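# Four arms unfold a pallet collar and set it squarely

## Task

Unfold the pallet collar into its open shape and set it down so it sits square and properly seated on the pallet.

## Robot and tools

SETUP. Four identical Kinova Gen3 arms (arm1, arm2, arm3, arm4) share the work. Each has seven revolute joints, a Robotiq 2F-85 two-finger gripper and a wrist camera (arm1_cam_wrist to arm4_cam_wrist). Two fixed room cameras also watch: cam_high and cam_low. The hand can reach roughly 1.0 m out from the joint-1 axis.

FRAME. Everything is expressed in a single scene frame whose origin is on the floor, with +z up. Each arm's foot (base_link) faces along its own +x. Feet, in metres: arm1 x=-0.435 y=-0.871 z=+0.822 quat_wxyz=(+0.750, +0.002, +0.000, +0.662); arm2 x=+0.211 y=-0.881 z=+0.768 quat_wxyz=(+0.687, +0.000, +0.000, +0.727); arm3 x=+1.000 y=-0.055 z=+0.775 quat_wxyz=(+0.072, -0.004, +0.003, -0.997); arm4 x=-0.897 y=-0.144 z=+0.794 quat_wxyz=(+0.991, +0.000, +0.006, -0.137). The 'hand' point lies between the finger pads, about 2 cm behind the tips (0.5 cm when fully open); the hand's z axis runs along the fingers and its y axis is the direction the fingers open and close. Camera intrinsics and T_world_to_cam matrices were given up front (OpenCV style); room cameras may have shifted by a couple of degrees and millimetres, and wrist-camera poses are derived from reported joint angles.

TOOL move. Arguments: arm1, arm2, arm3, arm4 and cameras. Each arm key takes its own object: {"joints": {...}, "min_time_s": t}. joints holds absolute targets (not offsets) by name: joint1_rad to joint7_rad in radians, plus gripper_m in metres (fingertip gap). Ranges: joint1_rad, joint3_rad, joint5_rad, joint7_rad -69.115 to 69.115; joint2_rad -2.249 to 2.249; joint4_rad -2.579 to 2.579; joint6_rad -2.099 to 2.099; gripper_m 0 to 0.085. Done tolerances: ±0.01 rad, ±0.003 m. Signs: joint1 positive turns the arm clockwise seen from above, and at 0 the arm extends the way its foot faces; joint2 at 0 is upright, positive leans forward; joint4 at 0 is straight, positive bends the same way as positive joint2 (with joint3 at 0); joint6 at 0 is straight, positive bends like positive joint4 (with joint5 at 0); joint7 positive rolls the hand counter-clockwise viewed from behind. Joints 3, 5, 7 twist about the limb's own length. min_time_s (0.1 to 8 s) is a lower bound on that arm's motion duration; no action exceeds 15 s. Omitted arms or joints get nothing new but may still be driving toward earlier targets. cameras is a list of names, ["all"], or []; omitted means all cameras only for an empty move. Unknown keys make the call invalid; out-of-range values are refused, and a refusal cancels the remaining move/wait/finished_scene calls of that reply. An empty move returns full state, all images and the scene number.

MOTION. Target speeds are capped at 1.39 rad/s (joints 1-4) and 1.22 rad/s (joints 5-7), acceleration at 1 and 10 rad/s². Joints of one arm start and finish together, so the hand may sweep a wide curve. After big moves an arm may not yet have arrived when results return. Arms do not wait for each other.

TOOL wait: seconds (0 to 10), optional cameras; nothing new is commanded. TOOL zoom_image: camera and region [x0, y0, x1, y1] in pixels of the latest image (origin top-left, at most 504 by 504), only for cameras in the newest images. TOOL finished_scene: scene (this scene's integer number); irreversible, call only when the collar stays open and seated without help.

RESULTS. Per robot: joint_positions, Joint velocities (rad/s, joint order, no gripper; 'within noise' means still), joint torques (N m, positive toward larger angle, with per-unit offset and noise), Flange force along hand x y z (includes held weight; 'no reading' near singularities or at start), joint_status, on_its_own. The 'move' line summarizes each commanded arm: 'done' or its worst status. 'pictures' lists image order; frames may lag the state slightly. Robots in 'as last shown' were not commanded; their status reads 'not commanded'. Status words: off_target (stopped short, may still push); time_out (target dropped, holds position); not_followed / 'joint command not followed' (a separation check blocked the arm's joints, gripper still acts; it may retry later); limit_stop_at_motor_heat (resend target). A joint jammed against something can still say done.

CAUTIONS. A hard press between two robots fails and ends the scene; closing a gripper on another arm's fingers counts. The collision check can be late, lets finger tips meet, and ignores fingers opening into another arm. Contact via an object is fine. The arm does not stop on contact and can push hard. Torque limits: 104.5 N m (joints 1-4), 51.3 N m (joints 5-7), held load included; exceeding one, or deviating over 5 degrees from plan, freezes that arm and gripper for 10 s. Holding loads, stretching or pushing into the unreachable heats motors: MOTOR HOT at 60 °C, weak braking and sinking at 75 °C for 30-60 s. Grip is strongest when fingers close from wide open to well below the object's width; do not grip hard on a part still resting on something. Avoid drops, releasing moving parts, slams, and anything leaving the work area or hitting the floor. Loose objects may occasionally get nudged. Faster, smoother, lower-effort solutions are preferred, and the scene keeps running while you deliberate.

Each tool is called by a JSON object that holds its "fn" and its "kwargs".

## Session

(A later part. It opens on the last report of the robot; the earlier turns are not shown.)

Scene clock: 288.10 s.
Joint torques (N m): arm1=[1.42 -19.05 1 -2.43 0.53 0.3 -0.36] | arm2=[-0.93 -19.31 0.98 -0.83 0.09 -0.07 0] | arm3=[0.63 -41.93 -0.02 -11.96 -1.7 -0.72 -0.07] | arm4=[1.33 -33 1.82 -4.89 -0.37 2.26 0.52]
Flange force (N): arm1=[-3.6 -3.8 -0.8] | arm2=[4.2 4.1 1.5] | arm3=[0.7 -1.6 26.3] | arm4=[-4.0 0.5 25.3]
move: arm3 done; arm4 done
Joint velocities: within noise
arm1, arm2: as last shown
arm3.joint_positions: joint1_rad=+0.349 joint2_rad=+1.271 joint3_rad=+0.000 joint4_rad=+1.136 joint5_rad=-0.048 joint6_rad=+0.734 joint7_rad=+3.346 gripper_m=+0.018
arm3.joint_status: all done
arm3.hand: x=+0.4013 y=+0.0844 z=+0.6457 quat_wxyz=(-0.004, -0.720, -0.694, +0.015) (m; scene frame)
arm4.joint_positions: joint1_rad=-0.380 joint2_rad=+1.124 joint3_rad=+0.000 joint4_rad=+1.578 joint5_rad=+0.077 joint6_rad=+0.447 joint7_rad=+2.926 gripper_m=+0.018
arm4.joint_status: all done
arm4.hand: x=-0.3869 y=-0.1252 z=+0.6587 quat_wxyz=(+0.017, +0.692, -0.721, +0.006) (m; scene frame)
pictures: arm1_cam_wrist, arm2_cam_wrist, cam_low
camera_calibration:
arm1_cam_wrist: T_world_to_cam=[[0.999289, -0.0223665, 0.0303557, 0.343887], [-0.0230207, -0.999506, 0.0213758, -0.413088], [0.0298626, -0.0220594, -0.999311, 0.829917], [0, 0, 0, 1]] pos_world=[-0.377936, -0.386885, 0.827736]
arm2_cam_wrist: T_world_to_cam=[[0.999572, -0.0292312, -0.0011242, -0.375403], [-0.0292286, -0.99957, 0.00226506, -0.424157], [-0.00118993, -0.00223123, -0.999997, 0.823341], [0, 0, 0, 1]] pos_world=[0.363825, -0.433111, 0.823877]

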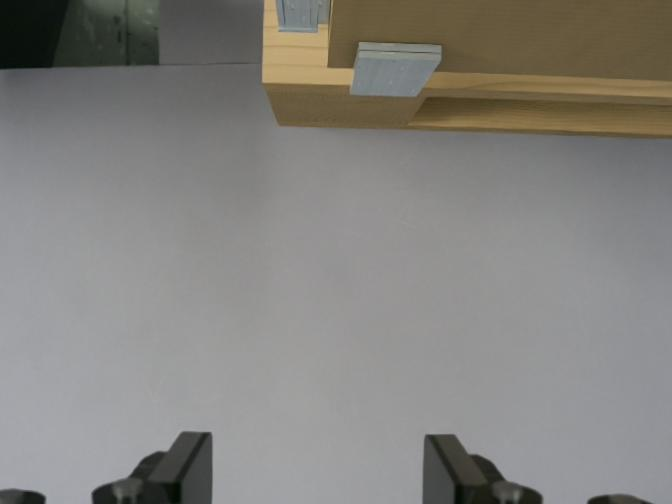

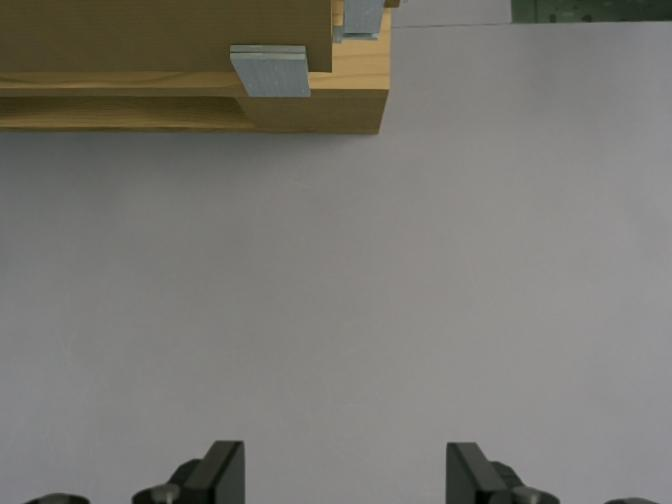

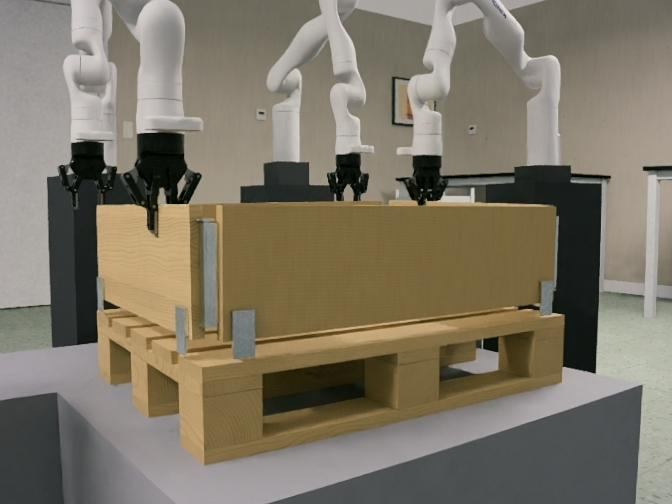

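{"fn": "move", "kwargs": {"arm3": {"joints": {"joint1_rad": 0.349, "joint2_rad": 1.2842, "joint4_rad": 1.125, "joint5_rad": -0.0485, "joint6_rad": 0.7318, "joint7_rad": 3.3457}, "min_time_s": 1.4}, "arm4": {"joints": {"joint1_rad": -0.3801, "joint2_rad": 1.1355, "joint4_rad": 1.5778, "joint5_rad": 0.0792, "joint6_rad": 0.4356, "joint7_rad": 2.9232}, "min_time_s": 1.4}, "cameras": ["arm1_cam_wrist", "arm2_cam_wrist", "cam_low"]}}

{"fn": "zoom_image", "kwargs": {"camera": "arm1_cam_wrist", "region": [240, 0, 440, 120]}}

{"fn": "zoom_image", "kwargs": {"camera": "arm2_cam_wrist", "region": [200, 0, 400, 120]}}

{"fn": "zoom_image", "kwargs": {"camera": "cam_low", "region": [160, 280, 300, 400]}}

{"fn": "zoom_image", "kwargs": {"camera": "cam_low", "region": [480, 240, 600, 340]}}

Scene clock: 313.40 s.
Joint torques (N m): arm1=[1.38 -19.03 1.06 -2.4 0.56 0.26 -0.35] | arm2=[-0.99 -19.31 0.9 -0.88 0.1 -0.1 0.08] | arm3=[0.58 -41.51 0.04 -11.29 -1.55 -0.37 0.01] | arm4=[1.26 -32.71 1.82 -4.23 -0.23 2.5 0.62]
Flange force (N): arm1=[-3.4 -3.7 -0.9] | arm2=[4.1 4.0 1.5] | arm3=[0.9 -2.7 26.3] | arm4=[-4.1 -0.4 25.5]
move: arm3 done; arm4 done
Joint velocities: within noise
arm1, arm2: as last shown
arm3.joint_positions: joint1_rad=+0.349 joint2_rad=+1.284 joint3_rad=+0.000 joint4_rad=+1.125 joint5_rad=-0.048 joint6_rad=+0.732 joint7_rad=+3.346 gripper_m=+0.018
arm3.joint_status: all done
arm3.hand: x=+0.4001 y=+0.0845 z=+0.6397 quat_wxyz=(-0.004, -0.720, -0.694, +0.015) (m; scene frame)
arm4.joint_positions: joint1_rad=-0.380 joint2_rad=+1.136 joint3_rad=+0.000 joint4_rad=+1.578 joint5_rad=+0.079 joint6_rad=+0.436 joint7_rad=+2.923 gripper_m=+0.018
arm4.joint_status: all done
arm4.hand: x=-0.3882 y=-0.1252 z=+0.6527 quat_wxyz=(+0.017, +0.692, -0.721, +0.006) (m; scene frame)
pictures: arm1_cam_wrist, arm2_cam_wrist, cam_low
camera_calibration:
arm1_cam_wrist: T_world_to_cam=[[0.999289, -0.0223665, 0.0303557, 0.343887], [-0.0230207, -0.999506, 0.0213758, -0.413088], [0.0298626, -0.0220594, -0.999311, 0.829917], [0, 0, 0, 1]] pos_world=[-0.377936, -0.386885, 0.827736]
arm2_cam_wrist: T_world_to_cam=[[0.999572, -0.0292312, -0.0011242, -0.375403], [-0.0292286, -0.99957, 0.00226506, -0.424157], [-0.00118993, -0.00223123, -0.999997, 0.823341], [0, 0, 0, 1]] pos_world=[0.363825, -0.433111, 0.823877]

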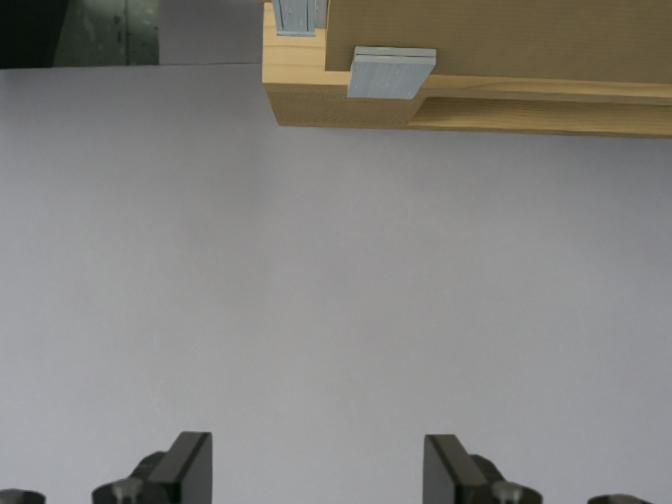

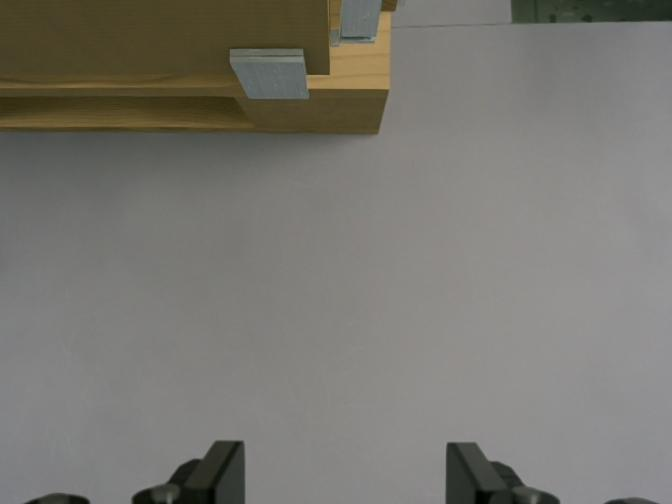

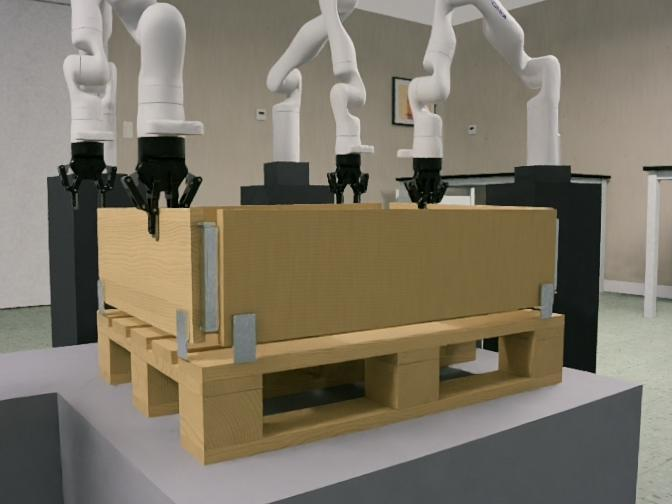

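Scaled by 2.520.

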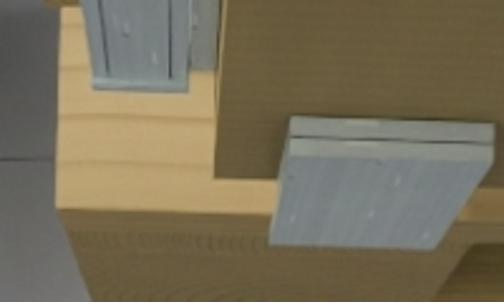

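Scaled by 2.520.

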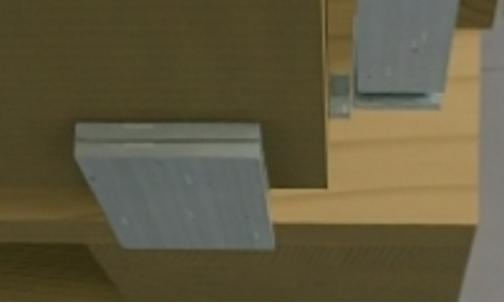

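Scaled by 3.600 from the camera's 672x504 image, which has a finer 960x720 frame.

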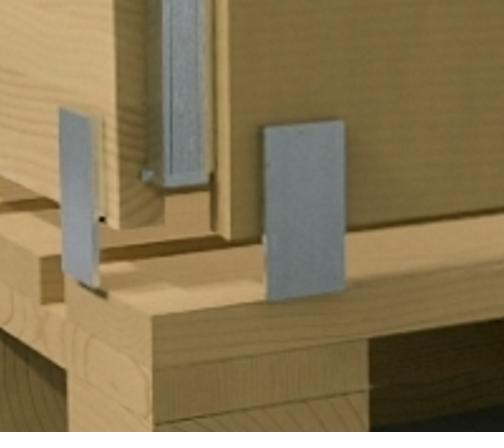

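Scaled by 4.200 from the camera's 672x504 image, which has a finer 960x720 frame.

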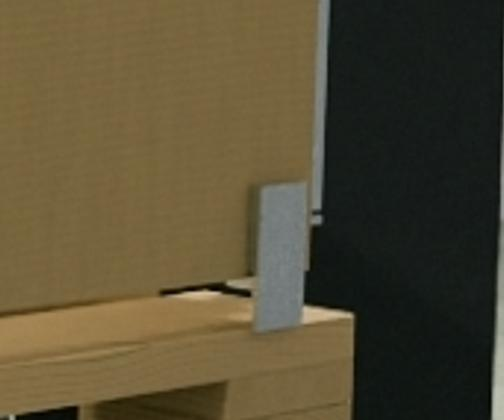

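{"fn": "move", "kwargs": {"arm3": {"joints": {"joint1_rad": 0.349, "joint2_rad": 1.2931, "joint4_rad": 1.1205, "joint5_rad": -0.0487, "joint6_rad": 0.7274, "joint7_rad": 3.3461}, "min_time_s": 1.2}, "arm4": {"joints": {"joint1_rad": -0.3801, "joint2_rad": 1.1452, "joint4_rad": 1.574, "joint5_rad": 0.0803, "joint6_rad": 0.4296, "joint7_rad": 2.922}, "min_time_s": 1.2}}}

{"fn": "move", "kwargs": {"arm3": {"joints": {"joint1_rad": 0.349, "joint2_rad": 1.3119, "joint4_rad": 1.1106, "joint5_rad": -0.0492, "joint6_rad": 0.7185, "joint7_rad": 3.3467}, "min_time_s": 1.6}, "arm4": {"joints": {"joint1_rad": -0.3801, "joint2_rad": 1.1659, "joint4_rad": 1.5655, "joint5_rad": 0.0825, "joint6_rad": 0.4174, "joint7_rad": 2.9196}, "min_time_s": 1.6}, "cameras": ["arm1_cam_wrist", "arm2_cam_wrist", "cam_low"]}}

{"fn": "zoom_image", "kwargs": {"camera": "cam_low", "region": [80, 260, 300, 400]}}

{"fn": "zoom_image", "kwargs": {"camera": "cam_low", "region": [480, 240, 600, 340]}}

Scene clock: 328.17 s.
Joint torques (N m): arm1=[1.37 -19.07 1.06 -2.43 0.53 0.3 -0.34] | arm2=[-0.96 -19.3 0.93 -0.91 0.1 -0.03 0.09] | arm3=[0.64 -41.58 0.08 -11.42 -1.6 -0.49 -0.08] | arm4=[1.2 -32.96 1.8 -4.45 -0.26 2.31 0.6]
Flange force (N): arm1=[-3.6 -3.7 -0.8] | arm2=[3.8 3.9 1.6] | arm3=[0.8 -2.3 26.1] | arm4=[-3.9 0.0 25.4]
move: arm3 done; arm4 done
Joint velocities: within noise
arm1, arm2: as last shown
arm3.joint_positions: joint1_rad=+0.349 joint2_rad=+1.293 joint3_rad=+0.000 joint4_rad=+1.121 joint5_rad=-0.049 joint6_rad=+0.727 joint7_rad=+3.346 gripper_m=+0.018
arm3.joint_status: all done
arm3.hand: x=+0.4001 y=+0.0845 z=+0.6352 quat_wxyz=(-0.004, -0.720, -0.694, +0.015) (m; scene frame)
arm4.joint_positions: joint1_rad=-0.380 joint2_rad=+1.145 joint3_rad=+0.000 joint4_rad=+1.574 joint5_rad=+0.080 joint6_rad=+0.430 joint7_rad=+2.922 gripper_m=+0.018
arm4.joint_status: all done
arm4.hand: x=-0.3881 y=-0.1252 z=+0.6483 quat_wxyz=(+0.017, +0.692, -0.721, +0.006) (m; scene frame)
pictures: none

Scene clock: 330.07 s.
Joint torques (N m): arm1=[1.43 -19.03 1.02 -2.36 0.54 0.28 -0.36] | arm2=[-0.91 -19.39 0.89 -0.8 0.12 -0.06 0.05] | arm3=[0.67 -41.69 0.08 -11.33 -1.61 -0.5 -0.08] | arm4=[1.19 -32.89 1.79 -4.17 -0.17 2.37 0.66]
Flange force (N): arm1=[-3.4 -3.8 -0.8] | arm2=[4.3 3.9 1.8] | arm3=[0.8 -2.3 26.2] | arm4=[-4.0 0.0 25.3]
move: arm3 done; arm4 done
Joint velocities: within noise
arm1, arm2: as last shown
arm3.joint_positions: joint1_rad=+0.349 joint2_rad=+1.312 joint3_rad=+0.000 joint4_rad=+1.111 joint5_rad=-0.049 joint6_rad=+0.718 joint7_rad=+3.347 gripper_m=+0.018
arm3.joint_status: all done
arm3.hand: x=+0.4000 y=+0.0845 z=+0.6257 quat_wxyz=(-0.004, -0.720, -0.694, +0.015) (m; scene frame)
arm4.joint_positions: joint1_rad=-0.380 joint2_rad=+1.166 joint3_rad=+0.000 joint4_rad=+1.566 joint5_rad=+0.082 joint6_rad=+0.417 joint7_rad=+2.920 gripper_m=+0.018
arm4.joint_status: all done
arm4.hand: x=-0.3883 y=-0.1252 z=+0.6387 quat_wxyz=(+0.017, +0.692, -0.721, +0.006) (m; scene frame)
pictures: arm1_cam_wrist, arm2_cam_wrist, cam_low
camera_calibration:
arm1_cam_wrist: T_world_to_cam=[[0.999289, -0.0223665, 0.0303557, 0.343887], [-0.0230207, -0.999506, 0.0213758, -0.413088], [0.0298626, -0.0220594, -0.999311, 0.829917], [0, 0, 0, 1]] pos_world=[-0.377936, -0.386885, 0.827736]
arm2_cam_wrist: T_world_to_cam=[[0.999572, -0.0292312, -0.0011242, -0.375403], [-0.0292286, -0.99957, 0.00226506, -0.424157], [-0.00118993, -0.00223123, -0.999997, 0.823341], [0, 0, 0, 1]] pos_world=[0.363825, -0.433111, 0.823877]

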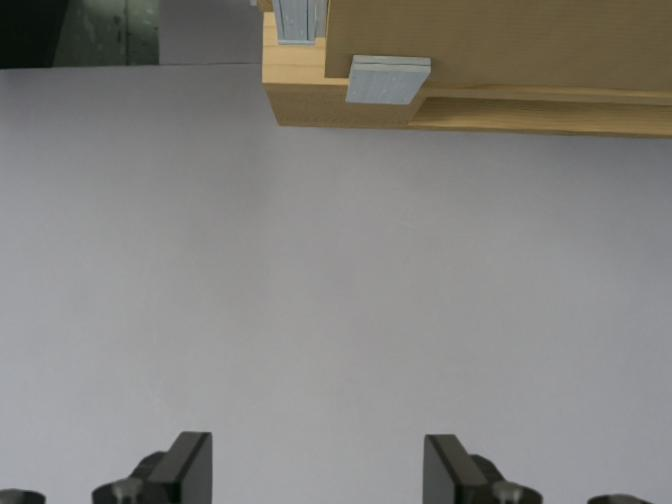

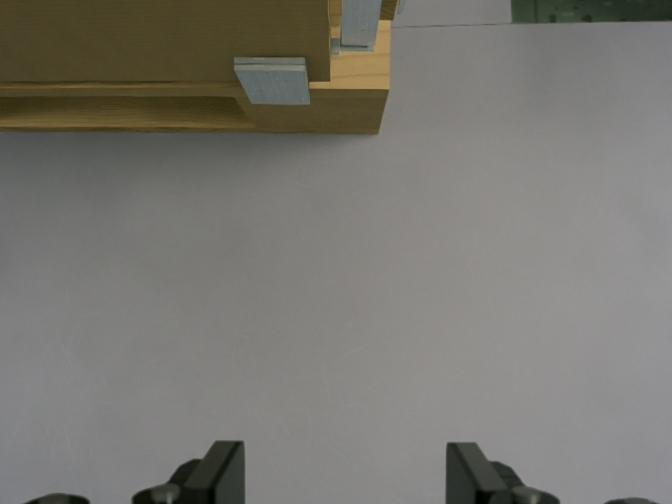

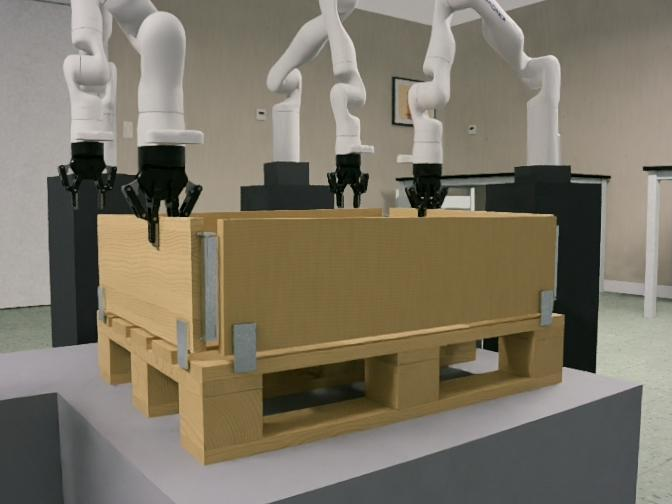

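Scaled by 2.291 from the camera's 672x504 image, which has a finer 960x720 frame.

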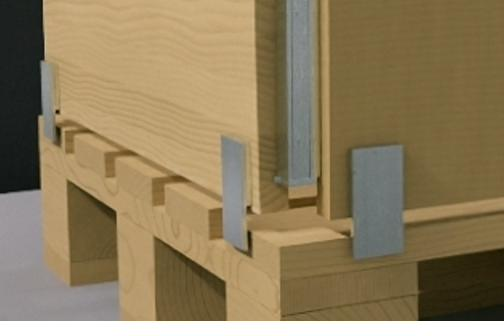

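Scaled by 4.200 from the camera's 672x504 image, which has a finer 960x720 frame.

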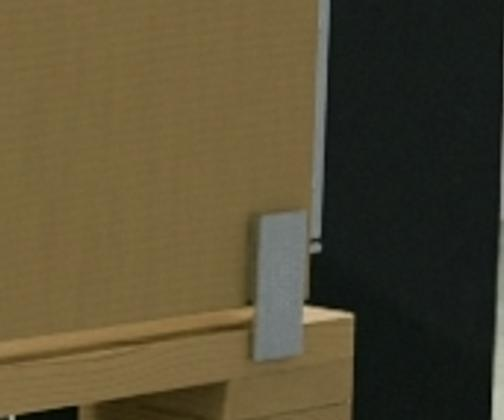

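{"fn": "move", "kwargs": {"arm3": {"joints": {"joint1_rad": 0.349, "joint2_rad": 1.334, "joint4_rad": 1.0981, "joint5_rad": -0.0497, "joint6_rad": 0.7089, "joint7_rad": 3.3474}, "min_time_s": 1.8}, "arm4": {"joints": {"joint1_rad": -0.3801, "joint2_rad": 1.1899, "joint4_rad": 1.5549, "joint5_rad": 0.0851, "joint6_rad": 0.404, "joint7_rad": 2.9167}, "min_time_s": 1.8}}}

{"fn": "move", "kwargs": {"arm3": {"joints": {"joint1_rad": 0.349, "joint2_rad": 1.3411, "joint4_rad": 1.0939, "joint5_rad": -0.0499, "joint6_rad": 0.706, "joint7_rad": 3.3477}, "min_time_s": 1.4}, "arm4": {"joints": {"joint1_rad": -0.3801, "joint2_rad": 1.1976, "joint4_rad": 1.5513, "joint5_rad": 0.086, "joint6_rad": 0.3999, "joint7_rad": 2.9158}, "min_time_s": 1.4}, "cameras": ["arm1_cam_wrist", "arm2_cam_wrist", "cam_low"]}}

{"fn": "zoom_image", "kwargs": {"camera": "cam_low", "region": [80, 260, 300, 400]}}

{"fn": "zoom_image", "kwargs": {"camera": "cam_low", "region": [440, 240, 600, 360]}}

Scene clock: 338.47 s.
Joint torques (N m): arm1=[1.4 -19.07 1.01 -2.34 0.52 0.31 -0.35] | arm2=[-0.93 -19.3 0.86 -0.84 0.11 -0.1 0.13] | arm3=[0.63 -41.57 0.08 -11.03 -1.54 -0.42 -0.02] | arm4=[1.2 -32.92 1.78 -3.86 -0.18 2.36 0.68]
Flange force (N): arm1=[-3.3 -3.7 -0.7] | arm2=[4.3 3.8 1.5] | arm3=[0.9 -2.7 26.2] | arm4=[-4.1 -0.4 25.3]
move: arm3 done; arm4 done
Joint velocities: within noise
arm1.joint_positions: joint1_rad=-0.054 joint2_rad=+1.097 joint3_rad=+0.000 joint4_rad=+1.866 joint5_rad=+0.000 joint6_rad=+0.179 joint7_rad=-1.535 gripper_m=+0.050
arm1.joint_status: not commanded
arm1.hand: x=-0.3800 y=-0.4428 z=+0.6796 quat_wxyz=(+0.002, -0.719, -0.695, +0.000) (m; scene frame)
arm2.joint_positions: joint1_rad=+0.360 joint2_rad=+0.954 joint3_rad=+0.000 joint4_rad=+1.944 joint5_rad=+0.000 joint6_rad=+0.244 joint7_rad=+4.981 gripper_m=+0.050
arm2.joint_status: not commanded
arm2.hand: x=+0.3607 y=-0.4882 z=+0.6798 quat_wxyz=(+0.000, +0.720, +0.694, +0.000) (m; scene frame)
arm3.joint_positions: joint1_rad=+0.349 joint2_rad=+1.334 joint3_rad=+0.000 joint4_rad=+1.098 joint5_rad=-0.050 joint6_rad=+0.709 joint7_rad=+3.347 gripper_m=+0.018
arm3.joint_status: all done
arm3.hand: x=+0.3999 y=+0.0846 z=+0.6147 quat_wxyz=(-0.004, -0.720, -0.694, +0.015) (m; scene frame)
arm4.joint_positions: joint1_rad=-0.380 joint2_rad=+1.190 joint3_rad=+0.000 joint4_rad=+1.555 joint5_rad=+0.085 joint6_rad=+0.404 joint7_rad=+2.917 gripper_m=+0.018
arm4.joint_status: all done
arm4.hand: x=-0.3884 y=-0.1251 z=+0.6277 quat_wxyz=(+0.017, +0.692, -0.721, +0.006) (m; scene frame)
pictures: none

Scene clock: 340.17 s.
Joint torques (N m): arm1=[1.47 -19.05 1 -2.43 0.55 0.29 -0.35] | arm2=[-0.97 -19.42 0.96 -0.88 0.13 -0.09 0.07] | arm3=[-0.31 -31.21 -0.54 -10.09 -1.44 -2.25 0.17] | arm4=[-0.2 -30.56 1.31 -4.75 -0.03 1.29 0.57]
Flange force (N): arm1=[-3.6 -3.9 -0.8] | arm2=[4.2 4.0 1.7] | arm3=[0.0 4.1 4.7] | arm4=[-0.8 1.8 17.9]
move: arm3 done; arm4 done
Joint velocities: within noise
arm1, arm2: as last shown
arm3.joint_positions: joint1_rad=+0.349 joint2_rad=+1.341 joint3_rad=+0.000 joint4_rad=+1.094 joint5_rad=-0.050 joint6_rad=+0.706 joint7_rad=+3.348 gripper_m=+0.018
arm3.joint_status: all done
arm3.hand: x=+0.3999 y=+0.0846 z=+0.6112 quat_wxyz=(-0.004, -0.720, -0.694, +0.015) (m; scene frame)
arm4.joint_positions: joint1_rad=-0.380 joint2_rad=+1.198 joint3_rad=+0.000 joint4_rad=+1.551 joint5_rad=+0.086 joint6_rad=+0.400 joint7_rad=+2.916 gripper_m=+0.018
arm4.joint_status: all done
arm4.hand: x=-0.3884 y=-0.1251 z=+0.6242 quat_wxyz=(+0.017, +0.692, -0.721, +0.006) (m; scene frame)
pictures: arm1_cam_wrist, arm2_cam_wrist, cam_low
camera_calibration:
arm1_cam_wrist: T_world_to_cam=[[0.999289, -0.0223665, 0.0303557, 0.343887], [-0.0230207, -0.999506, 0.0213758, -0.413088], [0.0298626, -0.0220594, -0.999311, 0.829917], [0, 0, 0, 1]] pos_world=[-0.377936, -0.386885, 0.827736]
arm2_cam_wrist: T_world_to_cam=[[0.999572, -0.0292312, -0.0011242, -0.375403], [-0.0292286, -0.99957, 0.00226506, -0.424157], [-0.00118993, -0.00223123, -0.999997, 0.823341], [0, 0, 0, 1]] pos_world=[0.363825, -0.433111, 0.823877]

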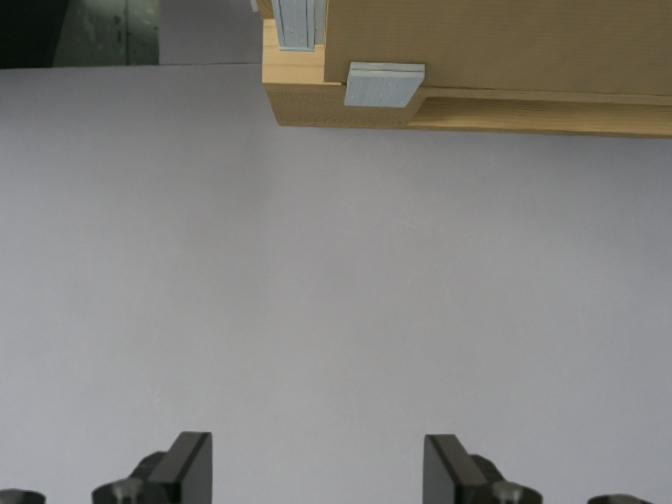

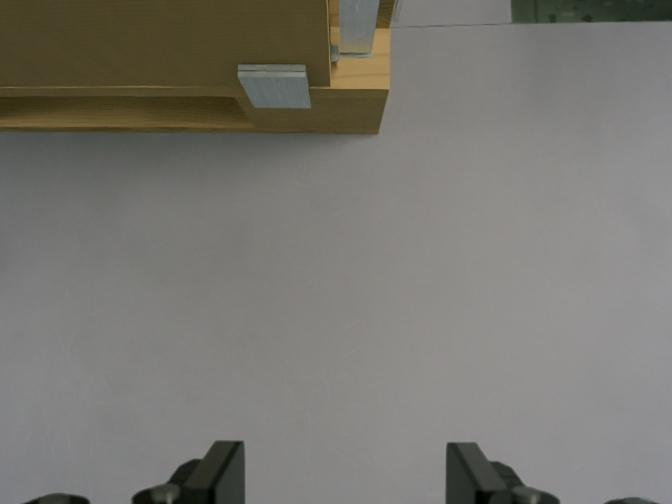

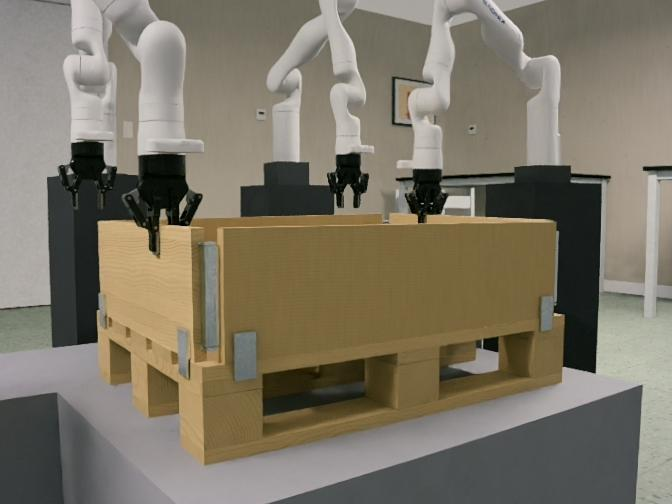

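Scaled by 2.291 from the camera's 672x504 image, which has a finer 960x720 frame.

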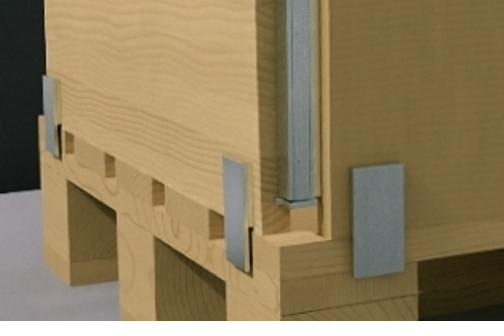

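Scaled by 3.150 from the camera's 672x504 image, which has a finer 960x720 frame.

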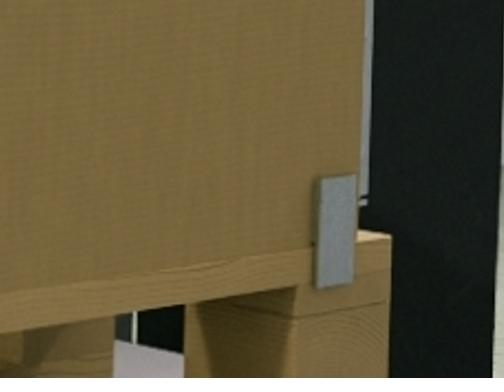

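{"fn": "move", "kwargs": {"arm3": {"joints": {"joint1_rad": 0.349, "joint2_rad": 1.342, "joint4_rad": 1.0934, "joint5_rad": -0.0499, "joint6_rad": 0.7056, "joint7_rad": 3.3477}, "min_time_s": 1.0}, "arm4": {"joints": {"joint1_rad": -0.3801, "joint2_rad": 1.2003, "joint4_rad": 1.55, "joint5_rad": 0.0863, "joint6_rad": 0.3985, "joint7_rad": 2.9155}, "min_time_s": 1.0}}}

{"fn": "zoom_image", "kwargs": {"camera": "arm1_cam_wrist", "region": [230, 0, 470, 140]}}

{"fn": "zoom_image", "kwargs": {"camera": "arm2_cam_wrist", "region": [200, 0, 440, 140]}}

Scene clock: 349.33 s.
Joint torques (N m): arm1=[1.37 -19.1 1.07 -2.46 0.54 0.31 -0.37] | arm2=[-0.91 -19.4 0.82 -0.81 0.14 -0.03 0.08] | arm3=[0.42 -25.72 0 -9.7 -1.3 -3.67 0.04] | arm4=[-0.2 -30.24 1.76 -4.91 0.13 1.16 0.57]
Flange force (N): arm1=[-3.7 -3.7 -0.7] | arm2=[4.3 3.8 1.8] | arm3=[-1.8 6.5 -7.1] | arm4=[-0.7 2.2 16.8]
move: arm3 done; arm4 done
Joint velocities: within noise
arm1, arm2: as last shown
arm3.joint_positions: joint1_rad=+0.349 joint2_rad=+1.342 joint3_rad=+0.000 joint4_rad=+1.093 joint5_rad=-0.050 joint6_rad=+0.706 joint7_rad=+3.348 gripper_m=+0.018
arm3.joint_status: all done
arm3.hand: x=+0.3998 y=+0.0846 z=+0.6108 quat_wxyz=(-0.004, -0.720, -0.694, +0.015) (m; scene frame)
arm4.joint_positions: joint1_rad=-0.380 joint2_rad=+1.200 joint3_rad=+0.000 joint4_rad=+1.550 joint5_rad=+0.086 joint6_rad=+0.398 joint7_rad=+2.915 gripper_m=+0.018
arm4.joint_status: all done
arm4.hand: x=-0.3884 y=-0.1251 z=+0.6230 quat_wxyz=(+0.017, +0.692, -0.721, +0.006) (m; scene frame)
pictures: none

Scaled by 2.100.
This view is cut from an older image: the scene may have changed since it was taken.

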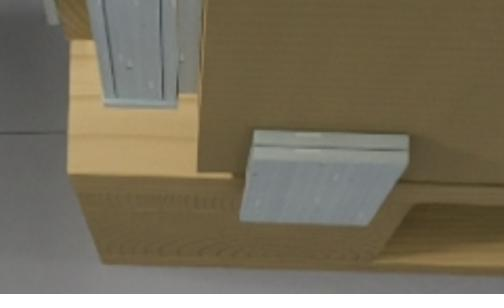

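Scaled by 2.100.
This view is cut from an older image: the scene may have changed since it was taken.

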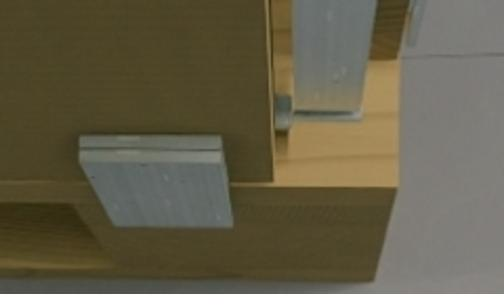

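{"fn": "move", "kwargs": {"arm3": {"joints": {"joint1_rad": 0.349, "joint2_rad": 1.3411, "joint4_rad": 1.0939, "joint5_rad": -0.0499, "joint6_rad": 0.706, "joint7_rad": 3.3477}, "min_time_s": 1.0}, "arm4": {"joints": {"joint1_rad": -0.3801, "joint2_rad": 1.2042, "joint4_rad": 1.5482, "joint5_rad": 0.0867, "joint6_rad": 0.3965, "joint7_rad": 2.915}, "min_time_s": 1.0}, "cameras": ["arm1_cam_wrist", "arm2_cam_wrist", "cam_low"]}}

{"fn": "zoom_image", "kwargs": {"camera": "cam_low", "region": [440, 240, 600, 360]}}

{"fn": "zoom_image", "kwargs": {"camera": "cam_low", "region": [180, 290, 340, 400]}}

{"fn": "zoom_image", "kwargs": {"camera": "arm1_cam_wrist", "region": [230, 0, 470, 140]}}

Scene clock: 354.73 s.
Joint torques (N m): arm1=[1.45 -19.08 1.05 -2.4 0.54 0.29 -0.37] | arm2=[-1 -19.39 0.92 -0.9 0.18 -0.09 0.08] | arm3=[0.51 -30.43 0.17 -9.24 -1.23 -1.82 0.09] | arm4=[-1.26 -29.35 1.03 -5.18 0.12 0.95 0.55]
Flange force (N): arm1=[-3.5 -3.9 -0.8] | arm2=[4.1 4.0 1.6] | arm3=[-0.8 2.4 4.6] | arm4=[1.6 3.3 14.4]
move: arm3 done; arm4 done
Joint velocities: within noise
arm1, arm2: as last shown
arm3.joint_positions: joint1_rad=+0.349 joint2_rad=+1.341 joint3_rad=+0.000 joint4_rad=+1.094 joint5_rad=-0.050 joint6_rad=+0.706 joint7_rad=+3.348 gripper_m=+0.018
arm3.joint_status: all done
arm3.hand: x=+0.3999 y=+0.0846 z=+0.6112 quat_wxyz=(-0.004, -0.720, -0.694, +0.015) (m; scene frame)
arm4.joint_positions: joint1_rad=-0.380 joint2_rad=+1.204 joint3_rad=+0.000 joint4_rad=+1.548 joint5_rad=+0.087 joint6_rad=+0.397 joint7_rad=+2.915 gripper_m=+0.018
arm4.joint_status: all done
arm4.hand: x=-0.3885 y=-0.1251 z=+0.6212 quat_wxyz=(+0.017, +0.692, -0.721, +0.006) (m; scene frame)
pictures: arm1_cam_wrist, arm2_cam_wrist, cam_low
camera_calibration:
arm1_cam_wrist: T_world_to_cam=[[0.999289, -0.0223665, 0.0303557, 0.343887], [-0.0230207, -0.999506, 0.0213758, -0.413088], [0.0298626, -0.0220594, -0.999311, 0.829917], [0, 0, 0, 1]] pos_world=[-0.377936, -0.386885, 0.827736]
arm2_cam_wrist: T_world_to_cam=[[0.999572, -0.0292312, -0.0011242, -0.375403], [-0.0292286, -0.99957, 0.00226506, -0.424157], [-0.00118993, -0.00223123, -0.999997, 0.823341], [0, 0, 0, 1]] pos_world=[0.363825, -0.433111, 0.823877]

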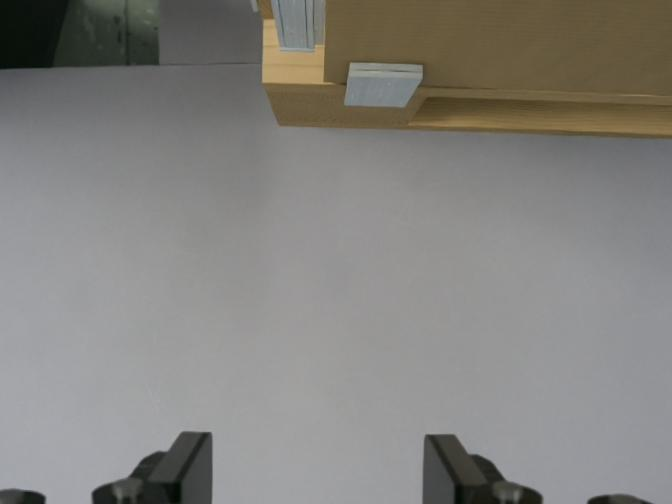

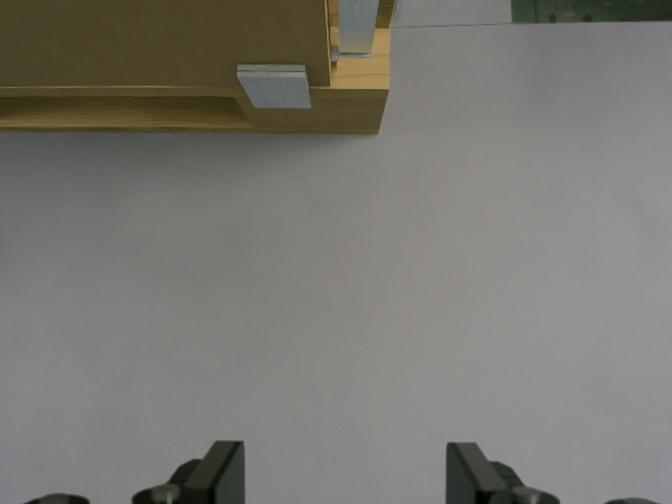

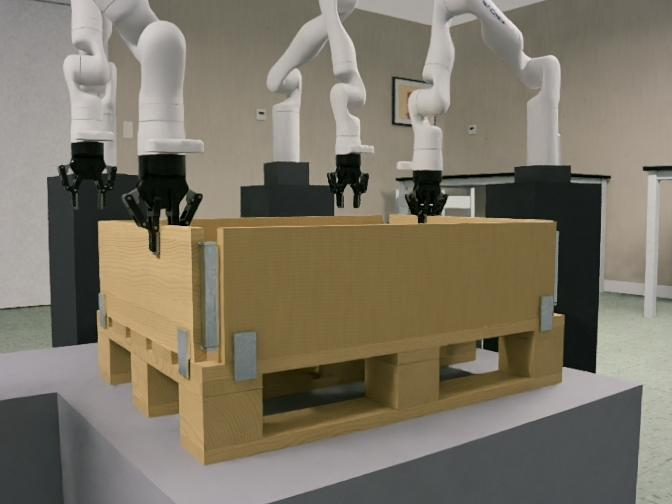

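Scaled by 3.150 from the camera's 672x504 image, which has a finer 960x720 frame.

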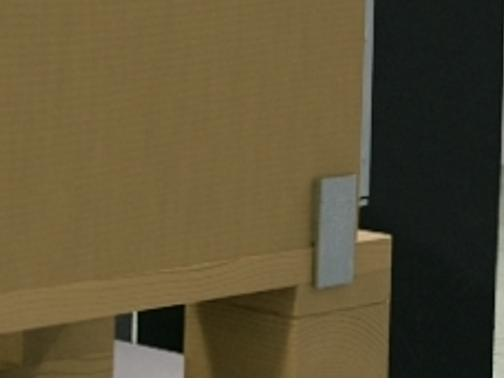

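Scaled by 3.150 from the camera's 672x504 image, which has a finer 960x720 frame.

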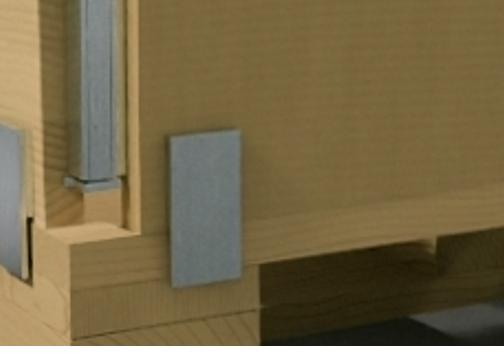

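Scaled by 2.100.

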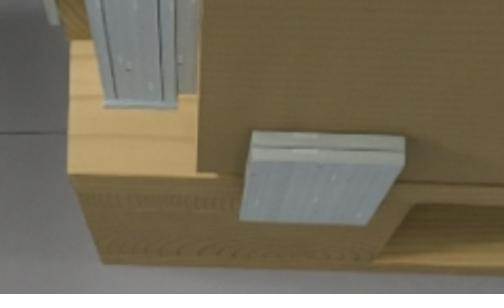

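{"fn": "move", "kwargs": {"arm4": {"joints": {"joint1_rad": -0.3676, "joint2_rad": 1.2104, "joint4_rad": 1.5467, "joint5_rad": 0.0505, "joint6_rad": 0.3905, "joint7_rad": 2.9609}, "min_time_s": 1.4}, "cameras": ["arm1_cam_wrist", "arm2_cam_wrist"]}}

{"fn": "zoom_image", "kwargs": {"camera": "arm1_cam_wrist", "region": [230, 0, 470, 140]}}

{"fn": "zoom_image", "kwargs": {"camera": "arm2_cam_wrist", "region": [200, 0, 440, 140]}}

Scene clock: 382.77 s.
Joint torques (N m): arm1=[1.38 -19.07 1.06 -2.37 0.52 0.31 -0.32] | arm2=[-1.02 -19.33 0.95 -0.89 0.11 -0.08 0.04] | arm3=[1.1 -30.58 0.79 -9.1 -0.94 -1.65 0.19] | arm4=[1.93 -30.83 3.42 -4.95 0.49 1.52 0.84]
Flange force (N): arm1=[-3.5 -3.7 -0.7] | arm2=[4.0 4.1 1.5] | arm3=[-1.9 1.9 5.2] | arm4=[-5.1 3.9 18.3]
move: arm4 done
Joint velocities: within noise
arm1, arm2, arm3: as last shown
arm4.joint_positions: joint1_rad=-0.368 joint2_rad=+1.210 joint3_rad=+0.000 joint4_rad=+1.547 joint5_rad=+0.051 joint6_rad=+0.391 joint7_rad=+2.961 gripper_m=+0.018
arm4.joint_status: all done
arm4.hand: x=-0.3891 y=-0.1272 z=+0.6181 quat_wxyz=(+0.012, +0.692, -0.721, +0.001) (m; scene frame)
pictures: arm1_cam_wrist, arm2_cam_wrist
camera_calibration:
arm1_cam_wrist: T_world_to_cam=[[0.999289, -0.0223665, 0.0303557, 0.343887], [-0.0230207, -0.999506, 0.0213758, -0.413088], [0.0298626, -0.0220594, -0.999311, 0.829917], [0, 0, 0, 1]] pos_world=[-0.377936, -0.386885, 0.827736]
arm2_cam_wrist: T_world_to_cam=[[0.999572, -0.0292312, -0.0011242, -0.375403], [-0.0292286, -0.99957, 0.00226506, -0.424157], [-0.00118993, -0.00223123, -0.999997, 0.823341], [0, 0, 0, 1]] pos_world=[0.363825, -0.433111, 0.823877]

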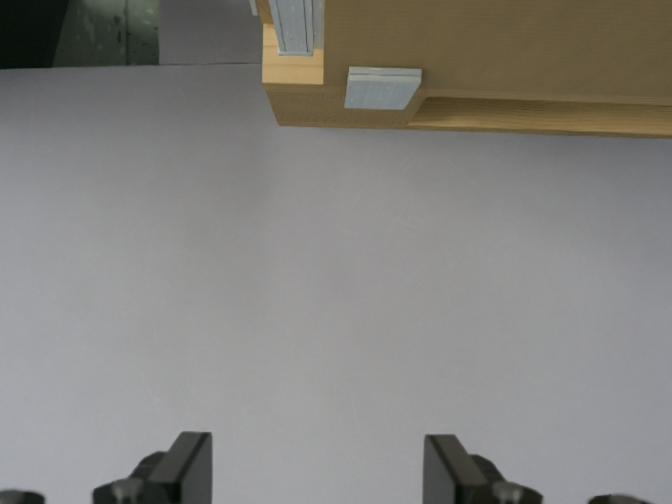

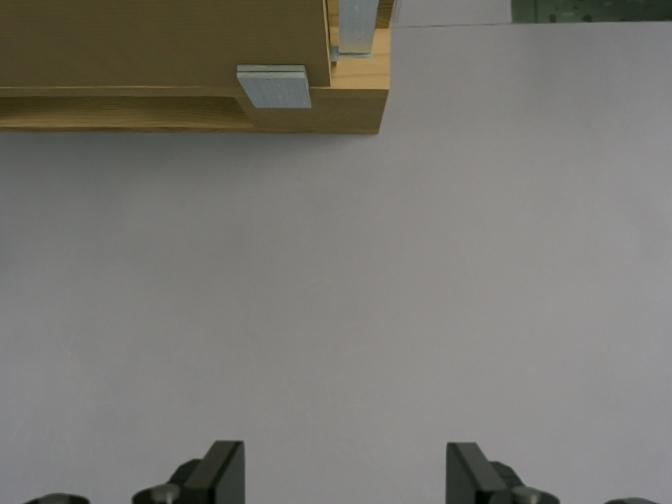

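Scaled by 2.100.

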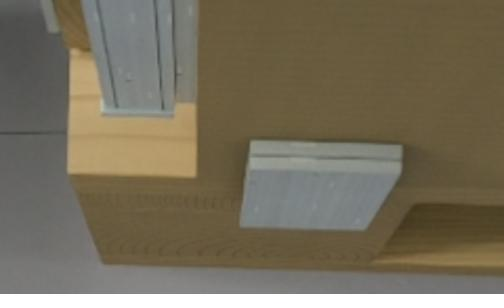

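Scaled by 2.100.

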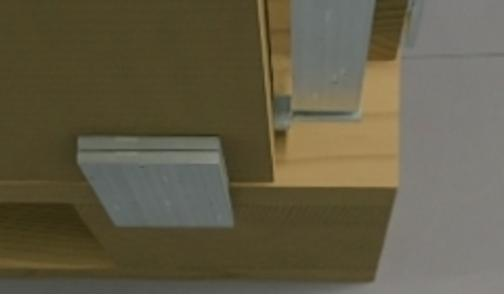

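{"fn": "move", "kwargs": {"arm3": {"joints": {"joint1_rad": 0.349, "joint2_rad": 1.3416, "joint4_rad": 1.0936, "joint5_rad": -0.0499, "joint6_rad": 0.7058, "joint7_rad": 3.3477}, "min_time_s": 0.8}, "arm4": {"joints": {"joint1_rad": -0.3676, "joint2_rad": 1.2148, "joint4_rad": 1.5445, "joint5_rad": 0.0508, "joint6_rad": 0.3883, "joint7_rad": 2.9606}, "min_time_s": 0.8}}}

Scene clock: 386.93 s.
Joint torques (N m): arm1=[1.37 -19.05 1.02 -2.39 0.53 0.31 -0.32] | arm2=[-0.95 -19.32 0.96 -0.83 0.11 -0.07 0.03] | arm3=[1.45 -28.28 1.05 -9.63 -0.78 -2.8 0.21] | arm4=[-0.69 -22.41 0.6 -7.97 0.1 -1.78 0.79]
Flange force (N): arm1=[-3.5 -3.7 -0.8] | arm2=[4.2 4.0 1.6] | arm3=[-3.2 4.5 -1.0] | arm4=[1.3 12.9 -7.1]
move: arm3 done; arm4 done
Joint velocities: within noise
arm1, arm2: as last shown
arm3.joint_positions: joint1_rad=+0.349 joint2_rad=+1.342 joint3_rad=+0.000 joint4_rad=+1.094 joint5_rad=-0.050 joint6_rad=+0.706 joint7_rad=+3.348 gripper_m=+0.018
arm3.joint_status: all done
arm3.hand: x=+0.3999 y=+0.0846 z=+0.6110 quat_wxyz=(-0.004, -0.720, -0.694, +0.015) (m; scene frame)
arm4.joint_positions: joint1_rad=-0.368 joint2_rad=+1.215 joint3_rad=+0.000 joint4_rad=+1.544 joint5_rad=+0.051 joint6_rad=+0.388 joint7_rad=+2.961 gripper_m=+0.018
arm4.joint_status: all done
arm4.hand: x=-0.3891 y=-0.1271 z=+0.6161 quat_wxyz=(+0.012, +0.692, -0.721, +0.001) (m; scene frame)
pictures: none

{"fn": "move", "kwargs": {"arm3": {"joints": {"gripper_m": 0.06}}, "arm4": {"joints": {"gripper_m": 0.06}}, "cameras": ["arm1_cam_wrist", "arm2_cam_wrist", "cam_low"]}}

{"fn": "zoom_image", "kwargs": {"camera": "arm1_cam_wrist", "region": [230, 0, 470, 140]}}

{"fn": "zoom_image", "kwargs": {"camera": "arm2_cam_wrist", "region": [200, 0, 440, 140]}}

{"fn": "zoom_image", "kwargs": {"camera": "cam_low", "region": [80, 200, 320, 400]}}

{"fn": "zoom_image", "kwargs": {"camera": "cam_low", "region": [380, 190, 600, 360]}}

Scene clock: 390.00 s.
Joint torques (N m): arm1=[1.39 -19.04 1.03 -2.41 0.52 0.27 -0.33] | arm2=[-0.99 -19.27 0.94 -0.77 0.11 -0.06 0.06] | arm3=[0.38 -23.32 1.65 -4.94 -0.24 -0.35 -0.25] | arm4=[1.63 -21.59 2.55 -3.03 -0.12 0.77 0.27]
Flange force (N): arm1=[-3.5 -3.7 -0.9] | arm2=[4.3 4.2 1.5] | arm3=[0.5 -2.1 -3.4] | arm4=[-3.1 2.4 -0.9]
move: arm3 done; arm4 done
Joint velocities: within noise
arm1, arm2: as last shown
arm3.joint_positions: joint1_rad=+0.349 joint2_rad=+1.342 joint3_rad=+0.000 joint4_rad=+1.094 joint5_rad=-0.050 joint6_rad=+0.706 joint7_rad=+3.348 gripper_m=+0.060
arm3.joint_status: all done
arm3.hand: x=+0.3999 y=+0.0846 z=+0.6110 quat_wxyz=(-0.004, -0.720, -0.694, +0.015) (m; scene frame)
arm4.joint_positions: joint1_rad=-0.368 joint2_rad=+1.215 joint3_rad=+0.000 joint4_rad=+1.544 joint5_rad=+0.051 joint6_rad=+0.388 joint7_rad=+2.961 gripper_m=+0.060
arm4.joint_status: all done
arm4.hand: x=-0.3891 y=-0.1271 z=+0.6161 quat_wxyz=(+0.012, +0.692, -0.721, +0.001) (m; scene frame)
pictures: arm1_cam_wrist, arm2_cam_wrist, cam_low
camera_calibration:
arm1_cam_wrist: T_world_to_cam=[[0.999289, -0.0223665, 0.0303557, 0.343887], [-0.0230207, -0.999506, 0.0213758, -0.413088], [0.0298626, -0.0220594, -0.999311, 0.829917], [0, 0, 0, 1]] pos_world=[-0.377936, -0.386885, 0.827736]
arm2_cam_wrist: T_world_to_cam=[[0.999572, -0.0292312, -0.0011242, -0.375403], [-0.0292286, -0.99957, 0.00226506, -0.424157], [-0.00118993, -0.00223123, -0.999997, 0.823341], [0, 0, 0, 1]] pos_world=[0.363825, -0.433111, 0.823877]

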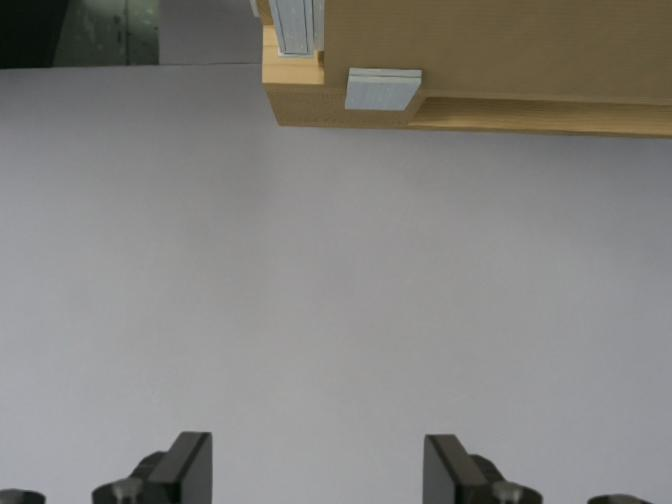

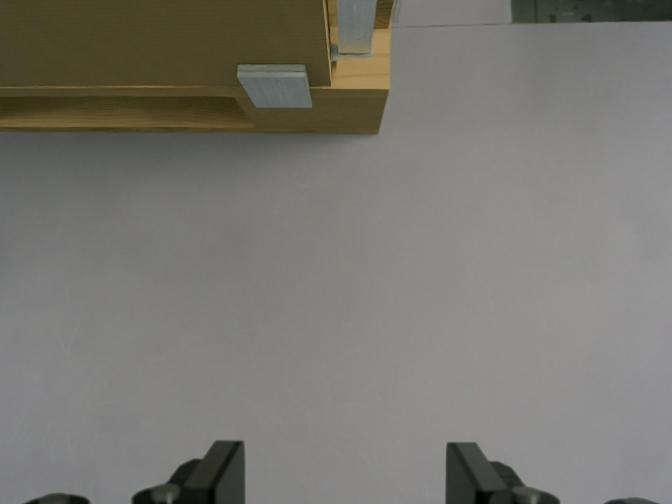

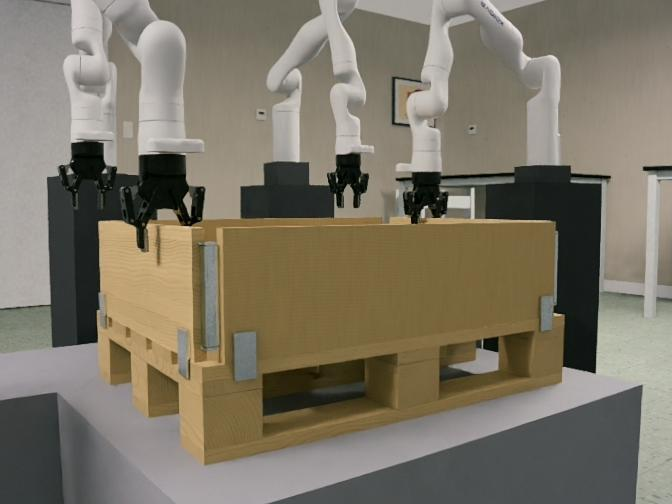

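Scaled by 2.100.

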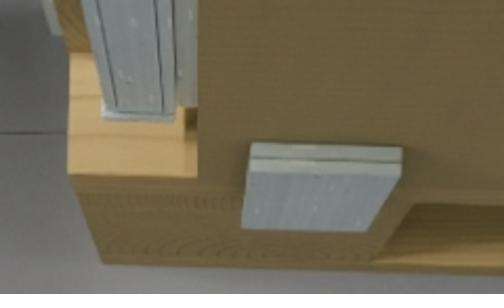

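Scaled by 2.100.

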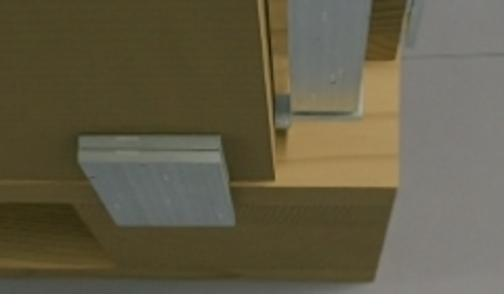

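Scaled by 2.100 from the camera's 672x504 image, which has a finer 960x720 frame.

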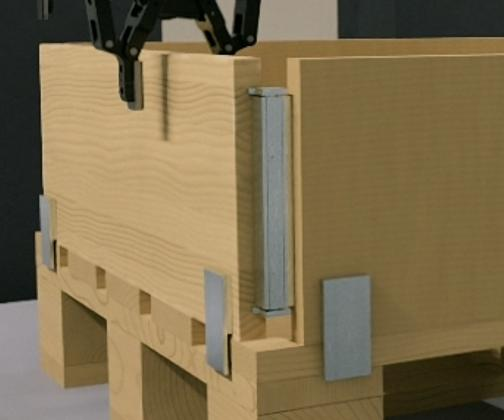

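Scaled by 2.291 from the camera's 672x504 image, which has a finer 960x720 frame.

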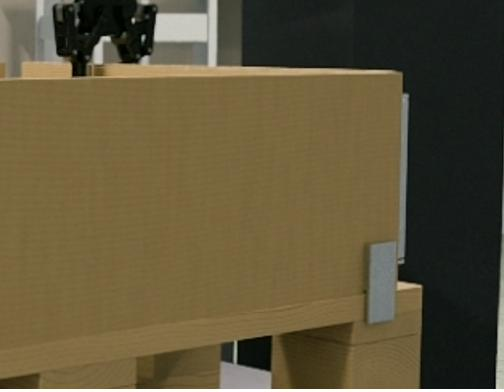

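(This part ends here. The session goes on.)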